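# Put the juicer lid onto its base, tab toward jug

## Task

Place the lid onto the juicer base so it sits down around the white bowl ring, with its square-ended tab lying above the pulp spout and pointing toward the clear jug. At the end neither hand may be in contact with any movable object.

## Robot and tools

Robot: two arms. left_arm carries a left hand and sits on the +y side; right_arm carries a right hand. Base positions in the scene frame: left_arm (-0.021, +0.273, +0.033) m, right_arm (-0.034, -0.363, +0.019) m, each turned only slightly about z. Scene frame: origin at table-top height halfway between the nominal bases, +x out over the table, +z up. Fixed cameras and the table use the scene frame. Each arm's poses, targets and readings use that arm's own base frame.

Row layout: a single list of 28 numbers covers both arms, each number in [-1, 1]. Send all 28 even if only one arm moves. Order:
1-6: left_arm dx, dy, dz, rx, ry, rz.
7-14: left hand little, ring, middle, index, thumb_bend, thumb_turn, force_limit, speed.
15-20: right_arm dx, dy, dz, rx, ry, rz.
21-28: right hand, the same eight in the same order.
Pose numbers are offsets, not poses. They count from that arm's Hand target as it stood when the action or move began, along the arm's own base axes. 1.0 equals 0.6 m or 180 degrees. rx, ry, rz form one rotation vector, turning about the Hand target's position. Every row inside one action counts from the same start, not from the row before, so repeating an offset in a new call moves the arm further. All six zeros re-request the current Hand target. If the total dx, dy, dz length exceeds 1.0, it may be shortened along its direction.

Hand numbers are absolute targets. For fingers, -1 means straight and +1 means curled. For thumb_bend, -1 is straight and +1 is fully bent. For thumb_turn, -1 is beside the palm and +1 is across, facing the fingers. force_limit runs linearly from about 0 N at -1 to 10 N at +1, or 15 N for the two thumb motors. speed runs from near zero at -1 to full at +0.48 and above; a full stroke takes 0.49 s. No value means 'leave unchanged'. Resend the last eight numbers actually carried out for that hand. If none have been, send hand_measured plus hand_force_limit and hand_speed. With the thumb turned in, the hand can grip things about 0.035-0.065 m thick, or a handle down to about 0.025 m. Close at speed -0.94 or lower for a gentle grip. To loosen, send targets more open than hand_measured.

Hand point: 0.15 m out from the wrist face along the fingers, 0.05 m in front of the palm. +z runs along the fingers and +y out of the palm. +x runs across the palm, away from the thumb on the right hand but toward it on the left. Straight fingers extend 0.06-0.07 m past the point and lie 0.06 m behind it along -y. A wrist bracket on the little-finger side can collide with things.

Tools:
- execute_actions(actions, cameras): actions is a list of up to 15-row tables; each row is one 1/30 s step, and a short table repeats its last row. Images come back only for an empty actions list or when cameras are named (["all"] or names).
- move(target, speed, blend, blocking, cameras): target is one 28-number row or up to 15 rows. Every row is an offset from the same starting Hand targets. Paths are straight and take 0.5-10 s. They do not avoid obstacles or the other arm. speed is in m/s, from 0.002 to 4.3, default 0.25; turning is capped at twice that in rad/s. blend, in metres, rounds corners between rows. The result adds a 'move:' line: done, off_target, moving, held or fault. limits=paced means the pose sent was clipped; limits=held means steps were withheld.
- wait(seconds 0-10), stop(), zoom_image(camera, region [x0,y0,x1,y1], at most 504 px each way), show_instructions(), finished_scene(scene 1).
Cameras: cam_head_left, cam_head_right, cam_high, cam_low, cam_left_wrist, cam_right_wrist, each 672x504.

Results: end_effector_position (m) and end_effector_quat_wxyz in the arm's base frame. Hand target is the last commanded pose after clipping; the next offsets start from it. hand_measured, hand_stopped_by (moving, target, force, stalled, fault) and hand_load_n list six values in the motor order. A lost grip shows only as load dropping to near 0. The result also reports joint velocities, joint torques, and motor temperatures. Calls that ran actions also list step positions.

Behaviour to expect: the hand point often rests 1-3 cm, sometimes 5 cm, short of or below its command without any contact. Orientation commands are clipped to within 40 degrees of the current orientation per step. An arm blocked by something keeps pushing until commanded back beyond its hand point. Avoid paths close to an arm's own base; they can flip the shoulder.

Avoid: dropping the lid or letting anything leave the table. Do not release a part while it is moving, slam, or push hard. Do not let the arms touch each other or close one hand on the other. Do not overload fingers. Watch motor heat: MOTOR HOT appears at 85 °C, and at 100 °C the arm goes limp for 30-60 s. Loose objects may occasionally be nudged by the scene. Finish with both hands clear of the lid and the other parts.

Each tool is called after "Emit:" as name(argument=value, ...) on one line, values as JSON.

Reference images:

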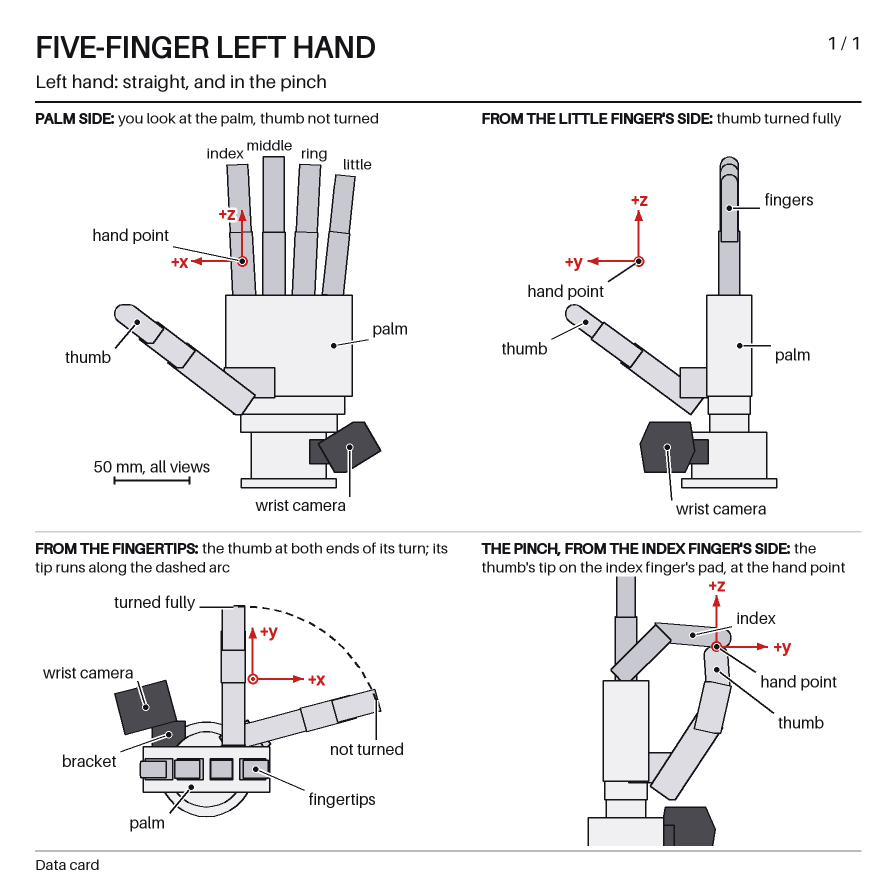

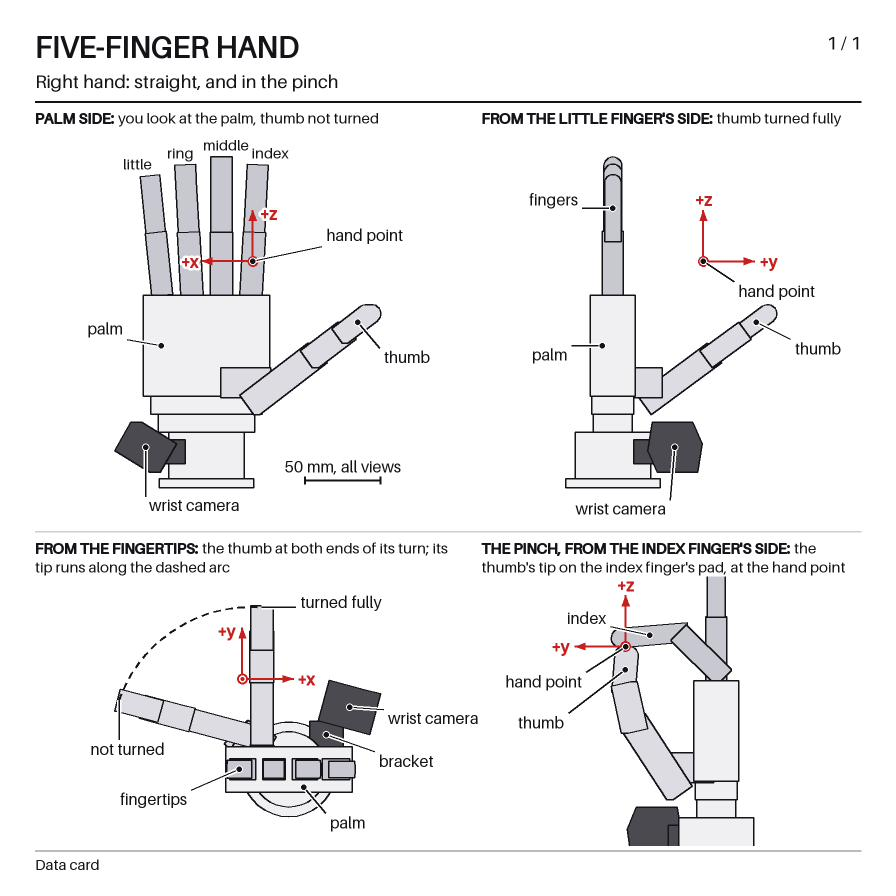

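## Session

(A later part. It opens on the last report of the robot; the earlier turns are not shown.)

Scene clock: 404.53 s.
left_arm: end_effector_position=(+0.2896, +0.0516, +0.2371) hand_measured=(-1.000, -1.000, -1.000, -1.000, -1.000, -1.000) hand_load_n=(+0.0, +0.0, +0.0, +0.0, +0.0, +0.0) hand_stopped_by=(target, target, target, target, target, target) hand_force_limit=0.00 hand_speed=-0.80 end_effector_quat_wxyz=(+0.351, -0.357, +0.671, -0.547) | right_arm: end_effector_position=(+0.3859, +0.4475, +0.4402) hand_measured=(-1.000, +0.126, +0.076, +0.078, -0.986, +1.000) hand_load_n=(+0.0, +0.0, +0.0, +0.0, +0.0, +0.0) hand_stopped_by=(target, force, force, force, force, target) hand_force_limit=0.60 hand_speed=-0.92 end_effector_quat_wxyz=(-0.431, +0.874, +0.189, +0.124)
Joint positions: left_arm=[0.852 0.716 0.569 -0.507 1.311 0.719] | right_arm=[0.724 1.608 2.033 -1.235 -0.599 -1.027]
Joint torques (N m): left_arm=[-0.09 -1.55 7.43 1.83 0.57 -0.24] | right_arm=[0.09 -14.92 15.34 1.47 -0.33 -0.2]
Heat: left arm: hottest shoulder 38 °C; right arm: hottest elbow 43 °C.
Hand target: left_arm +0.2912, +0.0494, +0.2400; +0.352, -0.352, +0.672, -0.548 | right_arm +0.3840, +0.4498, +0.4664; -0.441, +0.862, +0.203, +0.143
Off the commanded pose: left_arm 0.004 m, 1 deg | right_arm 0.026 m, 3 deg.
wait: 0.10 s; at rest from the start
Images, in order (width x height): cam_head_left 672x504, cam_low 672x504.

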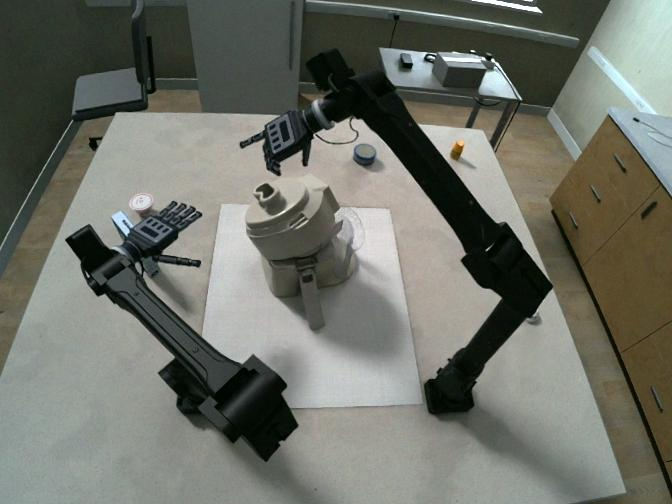

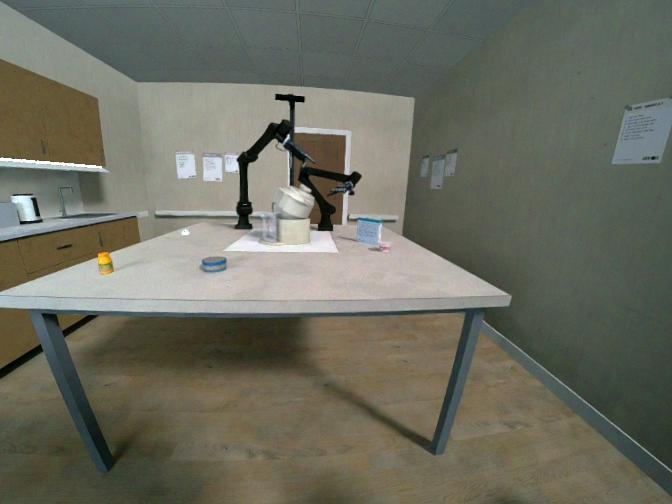

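Emit:
zoom_image(camera="cam_low", region=[265, 180, 325, 245])

Emit:
wait(seconds=0.1, cameras=["cam_left_wrist"])

Emit:
zoom_image(camera="cam_left_wrist", region=[250, 180, 410, 400])

Scaled by 7.754 from the camera's 672x504 image, which has a finer 960x720 frame.

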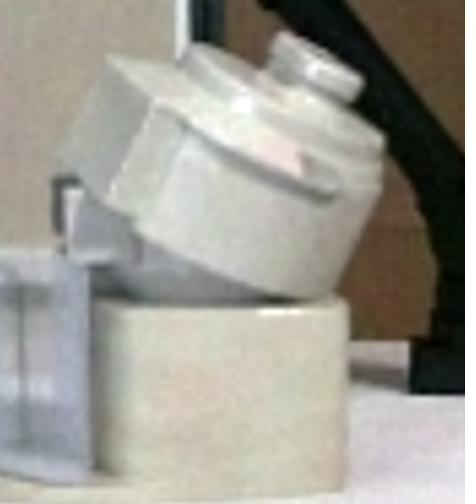

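Scene clock: 406.17 s.
left_arm: end_effector_position=(+0.2896, +0.0516, +0.2371) hand_measured=(-1.000, -1.000, -1.000, -1.000, -1.000, -1.000) hand_load_n=(+0.0, +0.0, +0.0, +0.0, +0.0, +0.0) hand_stopped_by=(target, target, target, target, target, target) hand_force_limit=0.00 hand_speed=-0.80 end_effector_quat_wxyz=(+0.351, -0.357, +0.671, -0.547) | right_arm: end_effector_position=(+0.3859, +0.4475, +0.4402) hand_measured=(-1.000, +0.126, +0.076, +0.078, -0.986, +1.000) hand_load_n=(+0.0, +0.0, +0.0, +0.0, +0.0, +0.0) hand_stopped_by=(target, force, force, force, force, target) hand_force_limit=0.60 hand_speed=-0.92 end_effector_quat_wxyz=(-0.431, +0.874, +0.189, +0.124)
Joint positions: left_arm=[0.852 0.716 0.569 -0.507 1.311 0.719] | right_arm=[0.724 1.608 2.033 -1.235 -0.599 -1.027]
Joint torques (N m): left_arm=[0.03 -1.55 7.46 1.85 0.57 -0.24] | right_arm=[-0.21 -14.51 15.42 1.51 -0.34 -0.16]
Heat: left arm: hottest shoulder 38 °C; right arm: hottest elbow 43 °C.
Hand target: left_arm +0.2912, +0.0494, +0.2400; +0.352, -0.352, +0.672, -0.548 | right_arm +0.3840, +0.4498, +0.4664; -0.441, +0.862, +0.203, +0.143
Off the commanded pose: left_arm 0.004 m, 1 deg | right_arm 0.026 m, 3 deg.
wait: 0.10 s; at rest from the start
Images, in order (width x height): cam_left_wrist 672x504.

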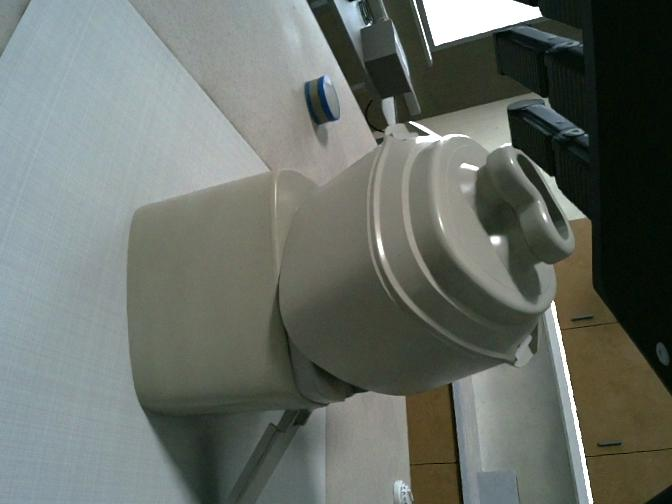

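Scaled by 2.291 from the camera's 672x504 image, which has a finer 960x720 frame.

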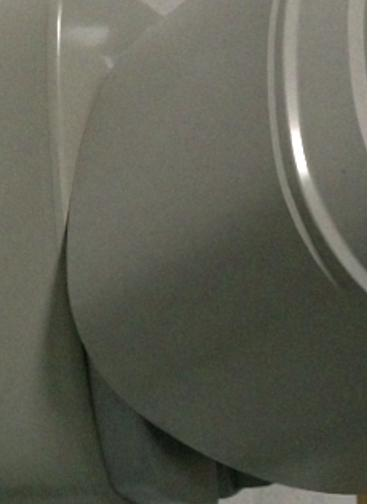

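Emit:
wait(seconds=0.5, cameras=["cam_left_wrist","cam_low","cam_high"])

Emit:
zoom_image(camera="cam_low", region=[262, 178, 318, 220])

Emit:
zoom_image(camera="cam_high", region=[325, 100, 465, 270])

Scene clock: 406.83 s.
left_arm: end_effector_position=(+0.2896, +0.0516, +0.2371) hand_measured=(-1.000, -1.000, -1.000, -1.000, -1.000, -1.000) hand_load_n=(+0.0, +0.0, +0.0, +0.0, +0.0, +0.0) hand_stopped_by=(target, target, target, target, target, target) hand_force_limit=0.00 hand_speed=-0.80 end_effector_quat_wxyz=(+0.351, -0.357, +0.671, -0.547) | right_arm: end_effector_position=(+0.3859, +0.4475, +0.4402) hand_measured=(-1.000, +0.126, +0.076, +0.078, -0.986, +1.000) hand_load_n=(+0.0, +0.0, +0.0, +0.0, +0.0, +0.0) hand_stopped_by=(target, force, force, force, force, target) hand_force_limit=0.60 hand_speed=-0.92 end_effector_quat_wxyz=(-0.431, +0.874, +0.189, +0.124)
Joint positions: left_arm=[0.852 0.716 0.569 -0.507 1.311 0.719] | right_arm=[0.724 1.608 2.033 -1.235 -0.599 -1.027]
Joint torques (N m): left_arm=[-0.03 -1.49 7.5 1.87 0.57 -0.24] | right_arm=[-0.56 -14.68 15.45 1.61 -0.36 -0.18]
Heat: left arm: hottest shoulder 38 °C; right arm: hottest elbow 43 °C.
Hand target: left_arm +0.2912, +0.0494, +0.2400; +0.352, -0.352, +0.672, -0.548 | right_arm +0.3840, +0.4498, +0.4664; -0.441, +0.862, +0.203, +0.143
Off the commanded pose: left_arm 0.004 m, 1 deg | right_arm 0.026 m, 3 deg.
wait: 0.50 s; at rest from the start
Images, in order (width x height): cam_high 672x504, cam_low 672x504, cam_left_wrist 672x504.

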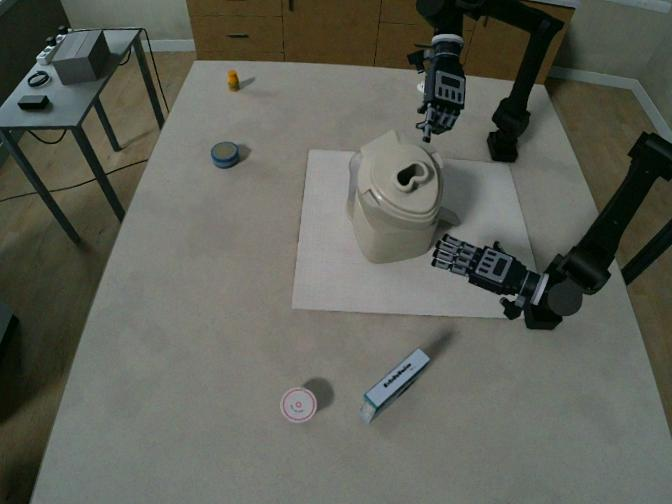

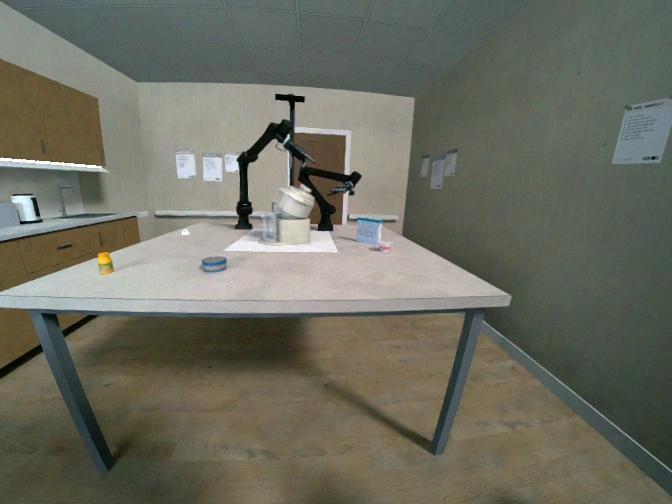

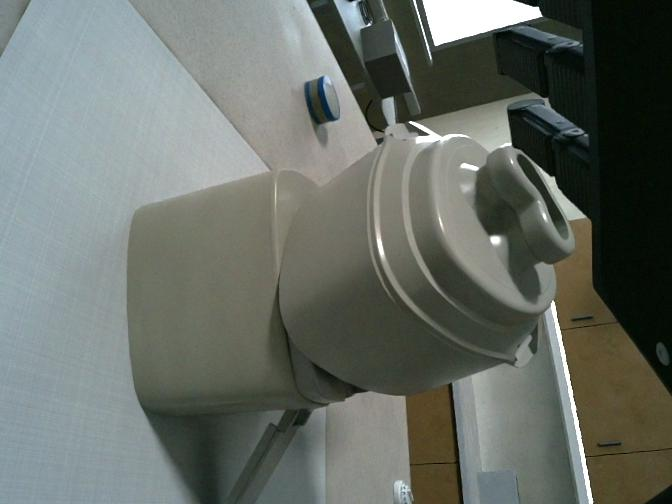

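Scaled by 9.000 from the camera's 672x504 image, which has a finer 960x720 frame.

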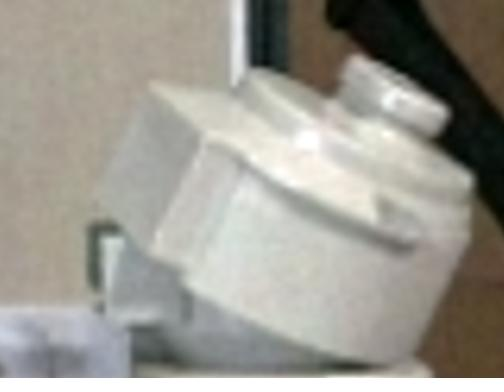

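Scaled by 2.965 from the camera's 672x504 image, which has a finer 960x720 frame.

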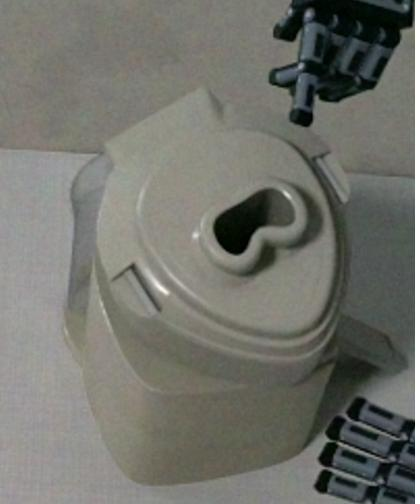

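Emit:
move(target=[[0,0,0,0,0,0,-1,-1,-1,-1,-1,-1,0,-0.8,0.01,-0.15,0.02,0.02,0.05,-0.02,-1,-1,-1,-1,-1,-1,0,-0.5],[0,0,0,0,0,0,-1,-1,-1,-1,-1,-1,0,-0.8,0.025,-0.225,-0.06,0.059,0.1485,-0.061,-1,-1,-1,-1,-1,-1,0,-0.5]], blend=0.02, speed=0.2, cameras=["cam_left_wrist","cam_low","cam_head_right"])

Emit:
zoom_image(camera="cam_low", region=[257, 165, 325, 220])

Emit:
zoom_image(camera="cam_head_right", region=[225, 130, 395, 300])

Scene clock: 413.20 s.
left_arm: end_effector_position=(+0.2896, +0.0516, +0.2371) hand_measured=(-1.000, -1.000, -1.000, -1.000, -1.000, -1.000) hand_load_n=(+0.0, +0.0, +0.0, +0.0, +0.0, +0.0) hand_stopped_by=(target, target, target, target, target, target) hand_force_limit=0.00 hand_speed=-0.80 end_effector_quat_wxyz=(+0.351, -0.357, +0.671, -0.547) | right_arm: end_effector_position=(+0.4017, +0.3166, +0.4206) hand_measured=(-1.000, -1.000, -1.000, -1.000, -1.000, -1.000) hand_load_n=(+0.0, +0.0, +0.0, +0.0, +0.0, +0.0) hand_stopped_by=(target, target, target, target, target, target) hand_force_limit=0.00 hand_speed=-0.50 end_effector_quat_wxyz=(-0.532, +0.847, -0.001, -0.009)
Joint positions: left_arm=[0.852 0.716 0.569 -0.507 1.311 0.719] | right_arm=[0.369 1.484 1.763 -1.226 -1.007 -0.848]
Joint torques (N m): left_arm=[-0.21 -1.49 7.42 1.83 0.58 -0.25] | right_arm=[-1.03 -13.86 11.1 1.94 -0.66 0.11]
Heat: left arm: hottest shoulder 38 °C; right arm: hottest elbow 43 °C.
Hand target: left_arm +0.2912, +0.0494, +0.2400; +0.352, -0.352, +0.672, -0.548 | right_arm +0.3991, +0.3149, +0.4303; -0.537, +0.843, +0.000, +0.000
Off the commanded pose: left_arm 0.004 m, 1 deg | right_arm 0.010 m, 1 deg.
move: done
Images, in order (width x height): cam_head_right 672x504, cam_low 672x504, cam_left_wrist 672x504.

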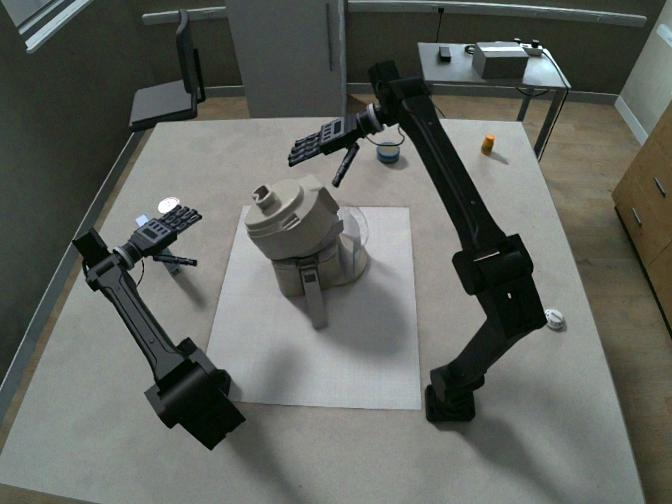

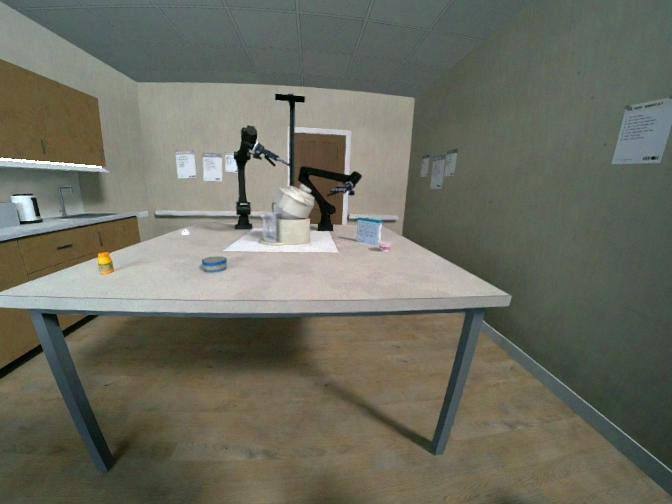

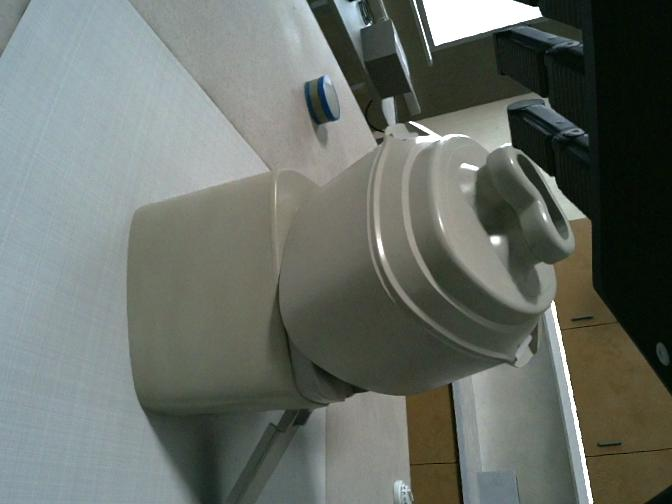

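Scaled by 7.412 from the camera's 672x504 image, which has a finer 960x720 frame.

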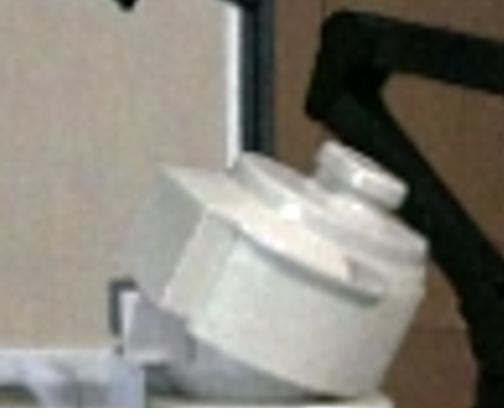

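Scaled by 2.965 from the camera's 672x504 image, which has a finer 960x720 frame.

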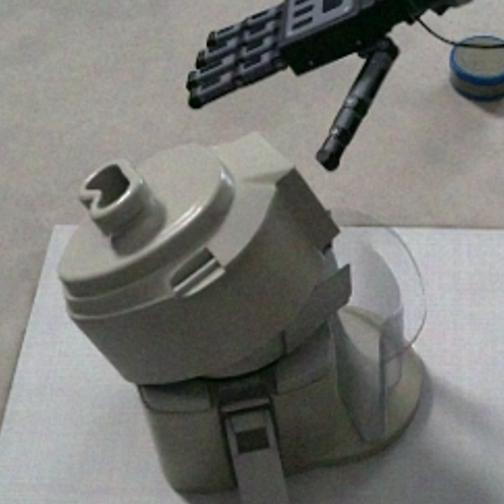

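Emit:
move(target=[0,0,0,0,0,0,-1,-1,-1,-1,-1,-1,0,-0.8,0,0,-0.15,0,0,0,-1,-1,-1,-1,-1,-1,0,-0.5], speed=0.1, cameras=["cam_left_wrist","cam_low","cam_head_right"])

Emit:
zoom_image(camera="cam_low", region=[257, 165, 325, 220])

Emit:
zoom_image(camera="cam_head_right", region=[225, 130, 395, 300])

Scene clock: 414.77 s.
left_arm: end_effector_position=(+0.2896, +0.0516, +0.2371) hand_measured=(-1.000, -1.000, -1.000, -1.000, -1.000, -1.000) hand_load_n=(+0.0, +0.0, +0.0, +0.0, +0.0, -0.5) hand_stopped_by=(target, target, target, target, target, target) hand_force_limit=0.00 hand_speed=-0.80 end_effector_quat_wxyz=(+0.351, -0.357, +0.671, -0.547) | right_arm: end_effector_position=(+0.3996, +0.3158, +0.3291) hand_measured=(-1.000, -1.000, -1.000, -1.000, -1.000, -1.000) hand_load_n=(+0.0, +0.0, +0.0, +0.0, +0.0, +0.0) hand_stopped_by=(target, target, target, target, target, target) hand_force_limit=0.00 hand_speed=-0.50 end_effector_quat_wxyz=(-0.531, +0.847, -0.002, -0.011)
Joint positions: left_arm=[0.852 0.716 0.569 -0.507 1.311 0.719] | right_arm=[0.369 1.443 1.476 -0.984 -1.007 -0.848]
Joint torques (N m): left_arm=[-0.09 -1.55 7.42 1.81 0.56 -0.24] | right_arm=[-0.91 -13.98 11.6 1.85 -0.64 0.13]
Heat: left arm: hottest shoulder 38 °C; right arm: hottest elbow 43 °C.
Hand target: left_arm +0.2912, +0.0494, +0.2400; +0.352, -0.352, +0.672, -0.548 | right_arm +0.3990, +0.3148, +0.3404; -0.537, +0.843, +0.000, +0.000
Off the commanded pose: left_arm 0.004 m, 1 deg | right_arm 0.011 m, 1 deg.
move: off_target (right_arm)
Images, in order (width x height): cam_head_right 672x504, cam_low 672x504, cam_left_wrist 672x504.

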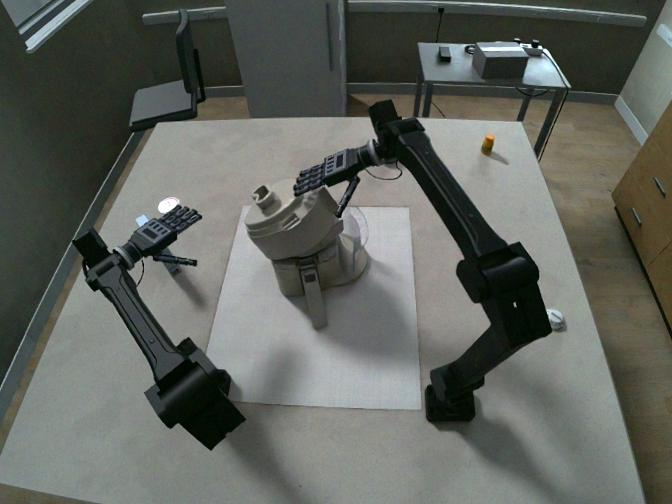

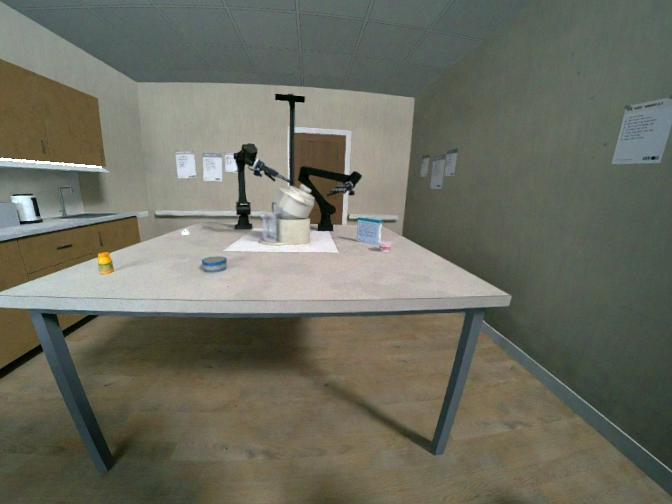

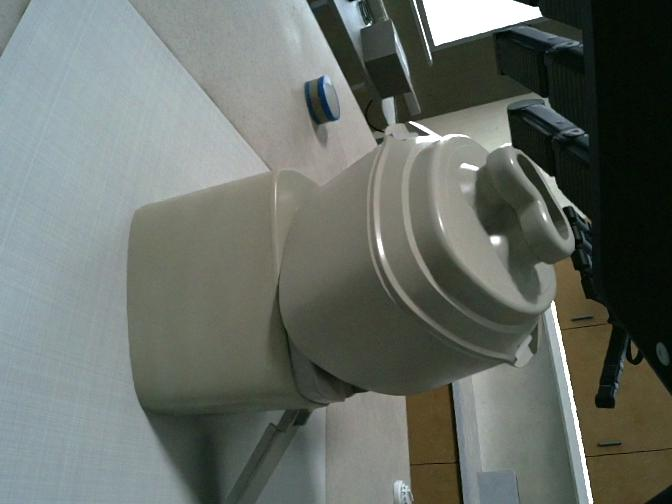

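Scaled by 7.412 from the camera's 672x504 image, which has a finer 960x720 frame.

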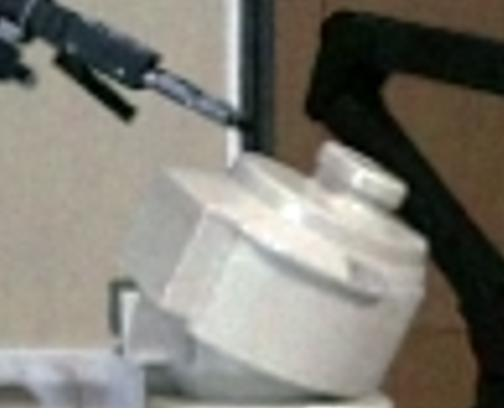

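Scaled by 2.965 from the camera's 672x504 image, which has a finer 960x720 frame.

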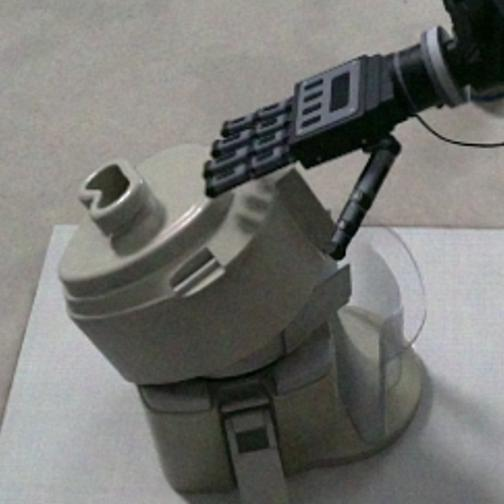

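Emit:
move(target=[0,0,0,0,0,0,-1,-1,-1,-1,-1,-1,0,-0.8,0,0,-0.06,0,0,0,-1,-1,-1,-1,-1,-1,0,-0.5], speed=0.05, cameras=["cam_left_wrist","cam_low","cam_head_right"])

Emit:
zoom_image(camera="cam_low", region=[257, 165, 325, 220])

Emit:
zoom_image(camera="cam_head_right", region=[225, 130, 395, 300])

Scene clock: 416.40 s.
left_arm: end_effector_position=(+0.2896, +0.0516, +0.2371) hand_measured=(-1.000, -1.000, -1.000, -1.000, -1.000, -1.000) hand_load_n=(+0.0, +0.0, +0.0, +0.0, +0.0, +0.0) hand_stopped_by=(target, target, target, target, target, target) hand_force_limit=0.00 hand_speed=-0.80 end_effector_quat_wxyz=(+0.351, -0.357, +0.671, -0.547) | right_arm: end_effector_position=(+0.4001, +0.3171, +0.3103) hand_measured=(-1.000, -1.000, -1.000, -1.000, -1.000, -1.000) hand_load_n=(+0.0, +0.0, +0.5, +0.0, +0.0, +0.0) hand_stopped_by=(target, target, target, target, target, target) hand_force_limit=0.00 hand_speed=-0.50 end_effector_quat_wxyz=(-0.541, +0.841, +0.009, +0.003)
Joint positions: left_arm=[0.852 0.716 0.569 -0.507 1.311 0.719] | right_arm=[0.368 1.426 1.399 -0.883 -1.016 -0.846]
Joint torques (N m): left_arm=[-0.03 -1.61 7.41 1.87 0.57 -0.24] | right_arm=[-0.79 -11.81 9.98 1.77 -0.28 0.1]
Heat: left arm: hottest shoulder 38 °C; right arm: hottest elbow 43 °C.
Hand target: left_arm +0.2912, +0.0494, +0.2400; +0.352, -0.352, +0.672, -0.548 | right_arm +0.3991, +0.3147, +0.3044; -0.537, +0.843, +0.000, +0.000
Off the commanded pose: left_arm 0.004 m, 1 deg | right_arm 0.006 m, 1 deg.
move: done
Images, in order (width x height): cam_head_right 672x504, cam_low 672x504, cam_left_wrist 672x504.

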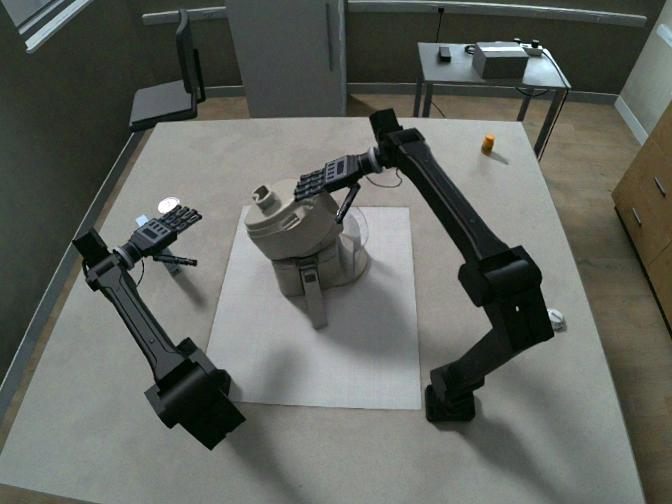

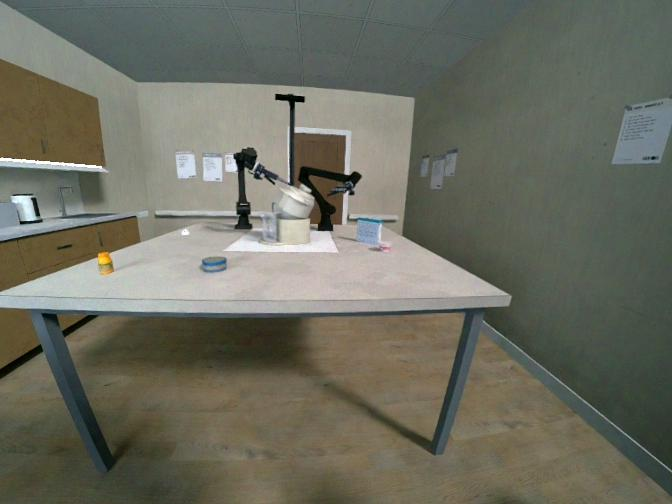

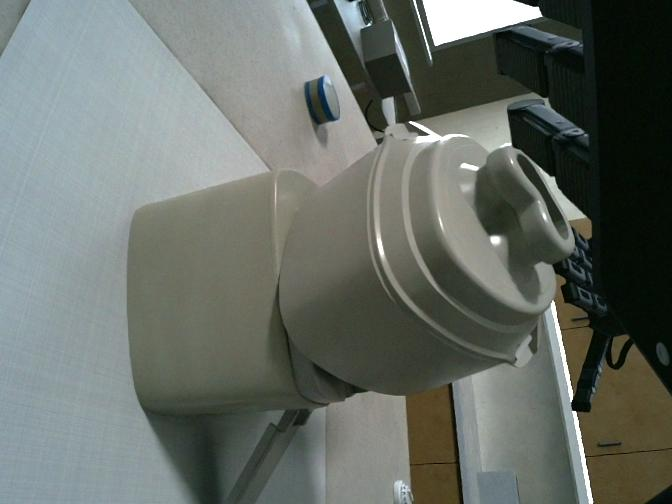

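Scaled by 7.412 from the camera's 672x504 image, which has a finer 960x720 frame.

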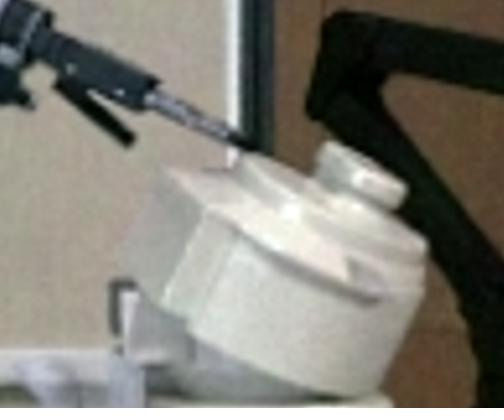

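Scaled by 2.965 from the camera's 672x504 image, which has a finer 960x720 frame.

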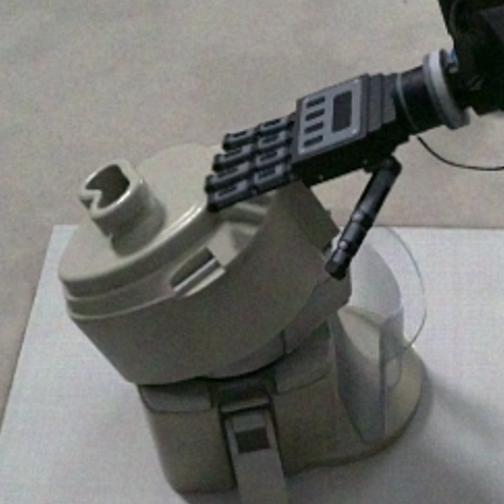

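Emit:
zoom_image(camera="cam_head_right", region=[300, 180, 380, 270])

Emit:
zoom_image(camera="cam_low", region=[250, 195, 310, 250])

Scaled by 5.600 from the camera's 672x504 image, which has a finer 960x720 frame.

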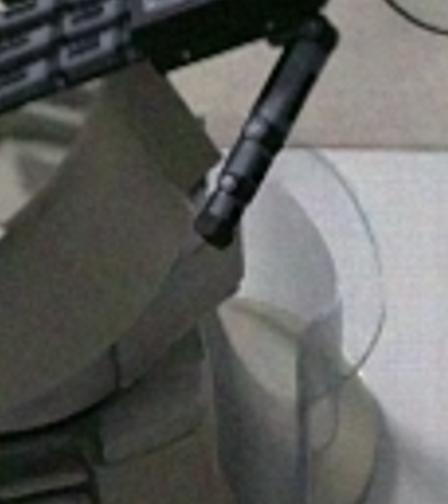

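Scaled by 8.400 from the camera's 672x504 image, which has a finer 960x720 frame.

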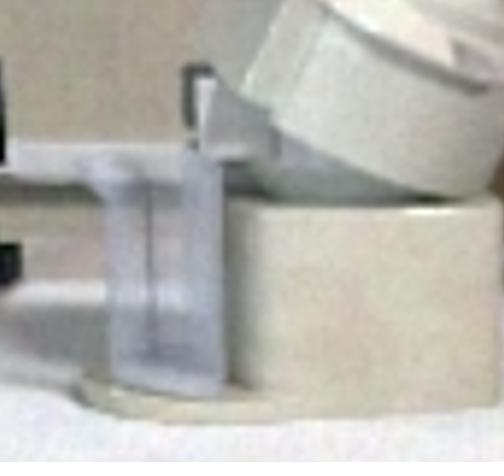

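Emit:
move(target=[0,0,0,0,0,0,-1,-1,-1,-1,-1,-1,0,-0.8,0,0,-0.035,0,0,0,-1,-1,-1,-1,-1,-1,0,-0.5], speed=0.05, cameras=["cam_left_wrist","cam_low"])

Emit:
zoom_image(camera="cam_low", region=[257, 165, 325, 220])

Scene clock: 417.70 s.
left_arm: end_effector_position=(+0.2896, +0.0516, +0.2371) hand_measured=(-1.000, -1.000, -1.000, -1.000, -1.000, -1.000) hand_load_n=(+0.0, +0.0, -0.5, +0.0, +0.0, -0.5) hand_stopped_by=(target, target, target, target, target, target) hand_force_limit=0.00 hand_speed=-0.80 end_effector_quat_wxyz=(+0.351, -0.357, +0.671, -0.547) | right_arm: end_effector_position=(+0.4005, +0.3189, +0.3059) hand_measured=(-1.000, -1.000, -1.000, -1.000, -1.000, -1.000) hand_load_n=(+0.0, +0.0, +0.5, +0.0, +0.0, +0.0) hand_stopped_by=(target, target, target, target, target, target) hand_force_limit=0.00 hand_speed=-0.50 end_effector_quat_wxyz=(-0.550, +0.835, +0.019, +0.014)
Joint positions: left_arm=[0.852 0.716 0.569 -0.507 1.311 0.719] | right_arm=[0.368 1.413 1.362 -0.819 -1.028 -0.841]
Joint torques (N m): left_arm=[-0.03 -1.38 7.41 1.84 0.58 -0.24] | right_arm=[-0.79 -10.58 8.61 1.31 0.11 0.07]
Heat: left arm: hottest shoulder 38 °C; right arm: hottest elbow 43 °C.
Hand target: left_arm +0.2912, +0.0494, +0.2400; +0.352, -0.352, +0.672, -0.548 | right_arm +0.3990, +0.3147, +0.2833; -0.537, +0.843, -0.001, +0.000
Off the commanded pose: left_arm 0.004 m, 1 deg | right_arm 0.023 m, 3 deg.
move: off_target (right_arm)
Images, in order (width x height): cam_low 672x504, cam_left_wrist 672x504.

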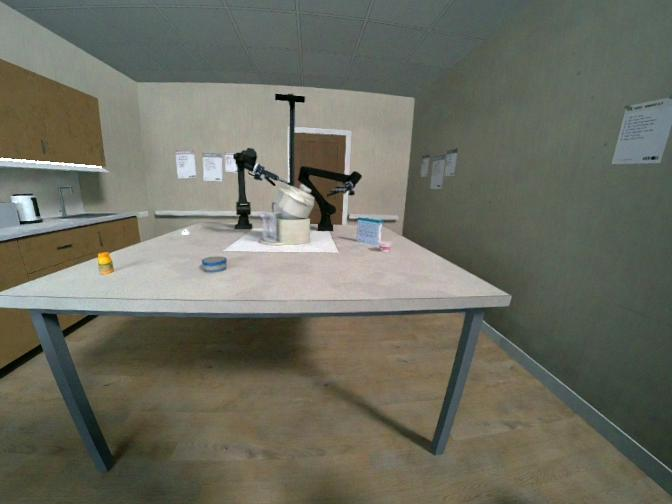

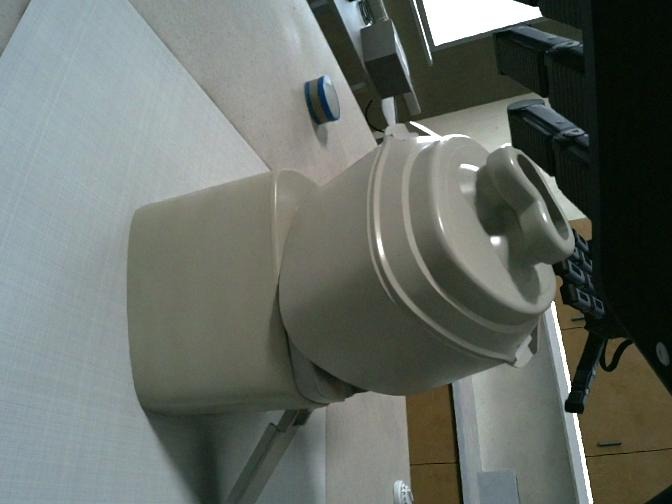

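Scaled by 7.412 from the camera's 672x504 image, which has a finer 960x720 frame.

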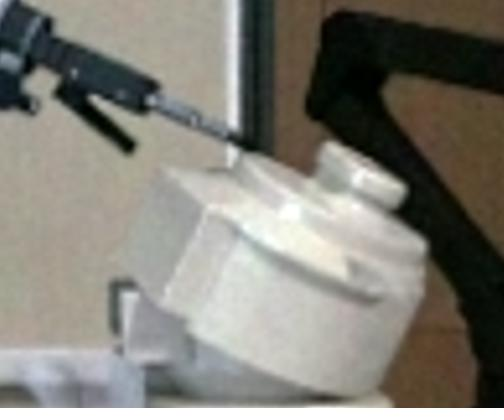

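Emit:
move(target=[0,0,0,0,0,0,-1,-1,-1,-1,-1,-1,0,-0.8,0,0,0.13,0,0,0,-1,-1,-1,-1,-1,-1,0,-0.5], speed=0.1, cameras=["cam_left_wrist","cam_right_wrist"])

Scene clock: 419.87 s.
left_arm: end_effector_position=(+0.2896, +0.0516, +0.2371) hand_measured=(-1.000, -1.000, -1.000, -1.000, -1.000, -1.000) hand_load_n=(+0.0, +0.0, +0.0, +0.0, +0.0, +0.0) hand_stopped_by=(target, target, target, target, target, target) hand_force_limit=0.00 hand_speed=-0.80 end_effector_quat_wxyz=(+0.351, -0.357, +0.671, -0.547) | right_arm: end_effector_position=(+0.3886, +0.3123, +0.3469) hand_measured=(-1.000, -1.000, -1.000, -1.000, -1.000, -1.000) hand_load_n=(+0.0, +0.0, +0.0, +0.0, +0.0, +0.0) hand_stopped_by=(target, target, target, target, target, target) hand_force_limit=0.00 hand_speed=-0.50 end_effector_quat_wxyz=(-0.535, +0.845, -0.002, -0.009)
Joint positions: left_arm=[0.852 0.716 0.569 -0.507 1.311 0.719] | right_arm=[0.368 1.41 1.485 -1.014 -1.012 -0.84]
Joint torques (N m): left_arm=[-0.15 -1.61 7.46 1.8 0.59 -0.24] | right_arm=[-1.44 -10.34 15.91 1.14 -0.49 0.07]
Heat: left arm: hottest shoulder 38 °C; right arm: hottest elbow 43 °C.
Hand target: left_arm +0.2912, +0.0494, +0.2400; +0.352, -0.352, +0.672, -0.548 | right_arm +0.3990, +0.3147, +0.3614; -0.537, +0.843, -0.001, +0.000
Off the commanded pose: left_arm 0.004 m, 1 deg | right_arm 0.018 m, 1 deg.
move: off_target (right_arm)
Images, in order (width x height): cam_left_wrist 672x504, cam_right_wrist 672x504.

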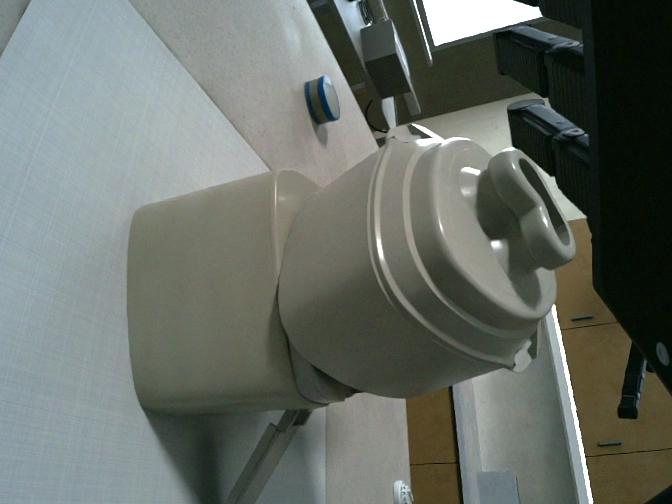

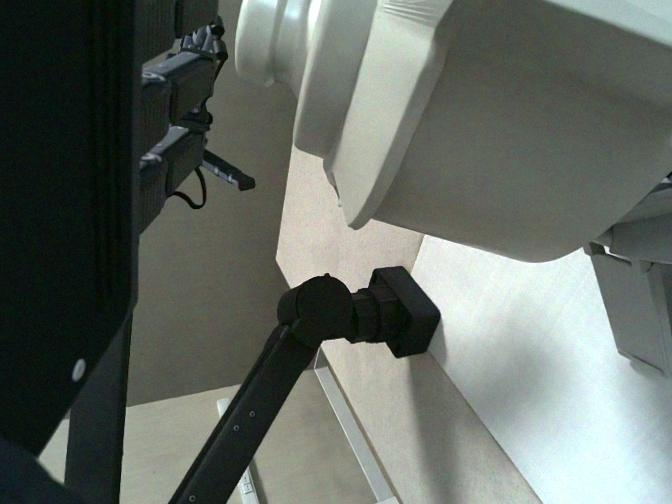

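Emit:
move(target=[[0,0,0,0,0,0,-1,-1,-1,-1,-1,-1,0,-0.8,0.03,-0.12,0,0.08,-0.02,-0.08,-1,-1,-1,-1,-1,-1,0,-0.5],[0,0,0,0,0,0,-1,-1,-1,-1,-1,-1,0,-0.8,0.042,-0.153,-0.12,0.138,-0.031,-0.1375,-1,-1,-1,-1,-1,-1,0,-0.5]], blend=0.02, speed=0.2, cameras=["cam_head_right","cam_right_wrist"])

Scene clock: 422.87 s.
left_arm: end_effector_position=(+0.2896, +0.0516, +0.2371) hand_measured=(-1.000, -1.000, -1.000, -1.000, -1.000, -1.000) hand_load_n=(+0.0, +0.0, -0.5, -0.5, +0.0, +0.0) hand_stopped_by=(target, target, target, target, target, target) hand_force_limit=0.00 hand_speed=-0.80 end_effector_quat_wxyz=(+0.351, -0.357, +0.671, -0.547) | right_arm: end_effector_position=(+0.4211, +0.2257, +0.2883) hand_measured=(-1.000, -1.000, -1.000, -1.000, -1.000, -1.000) hand_load_n=(+0.0, +0.0, +0.0, -0.5, +0.0, -0.5) hand_stopped_by=(target, target, target, target, target, target) hand_force_limit=0.00 hand_speed=-0.50 end_effector_quat_wxyz=(+0.690, -0.692, +0.149, -0.152)
Joint positions: left_arm=[0.852 0.716 0.569 -0.507 1.311 0.719] | right_arm=[0.1 1.201 0.773 0.425 -1.042 -0.007]
Joint torques (N m): left_arm=[-0.03 -1.38 7.39 1.84 0.56 -0.24] | right_arm=[-1.67 -7.71 10.89 2.62 0.12 0.13]
Heat: left arm: hottest shoulder 38 °C; right arm: hottest elbow 43 °C.
Hand target: left_arm +0.2912, +0.0494, +0.2400; +0.352, -0.352, +0.672, -0.548 | right_arm +0.4242, +0.2230, +0.2893; +0.692, -0.688, +0.154, -0.154
Off the commanded pose: left_arm 0.004 m, 1 deg | right_arm 0.004 m, 1 deg.
move: done
Images, in order (width x height): cam_head_right 672x504, cam_right_wrist 672x504.

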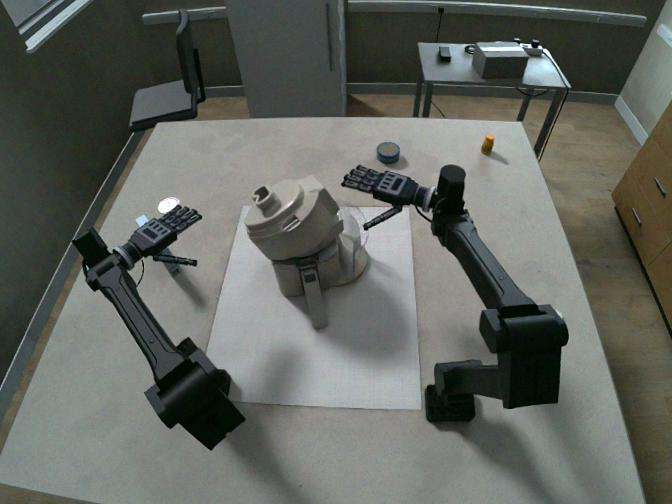

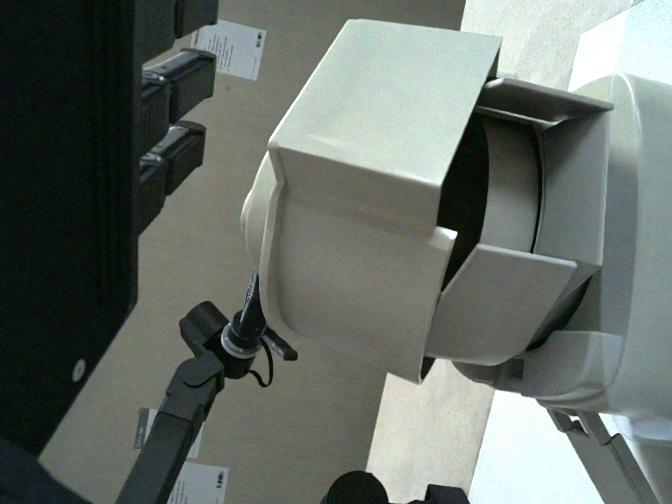

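Emit:
zoom_image(camera="cam_right_wrist", region=[400, 20, 640, 260])

Emit:
zoom_image(camera="cam_right_wrist", region=[380, 180, 620, 420])

Scaled by 2.100 from the camera's 672x504 image, which has a finer 960x720 frame.

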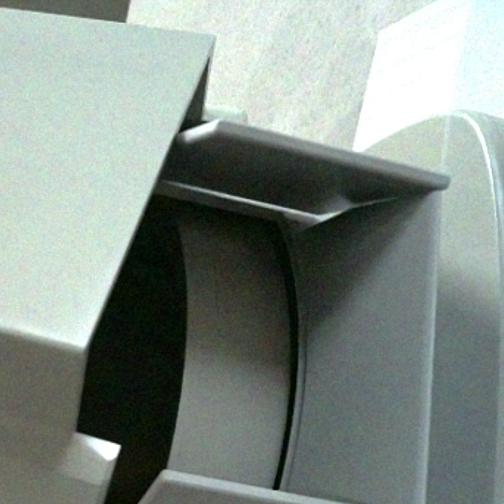

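Scaled by 2.100 from the camera's 672x504 image, which has a finer 960x720 frame.

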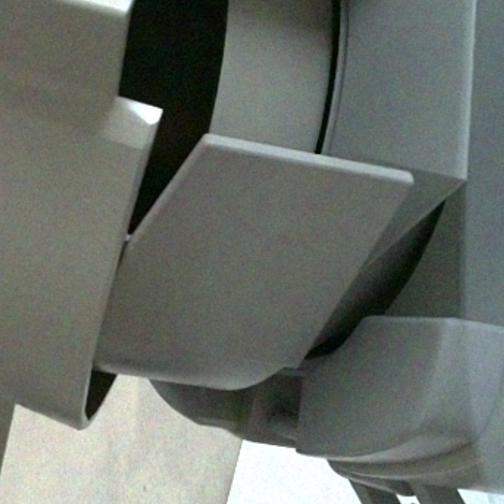

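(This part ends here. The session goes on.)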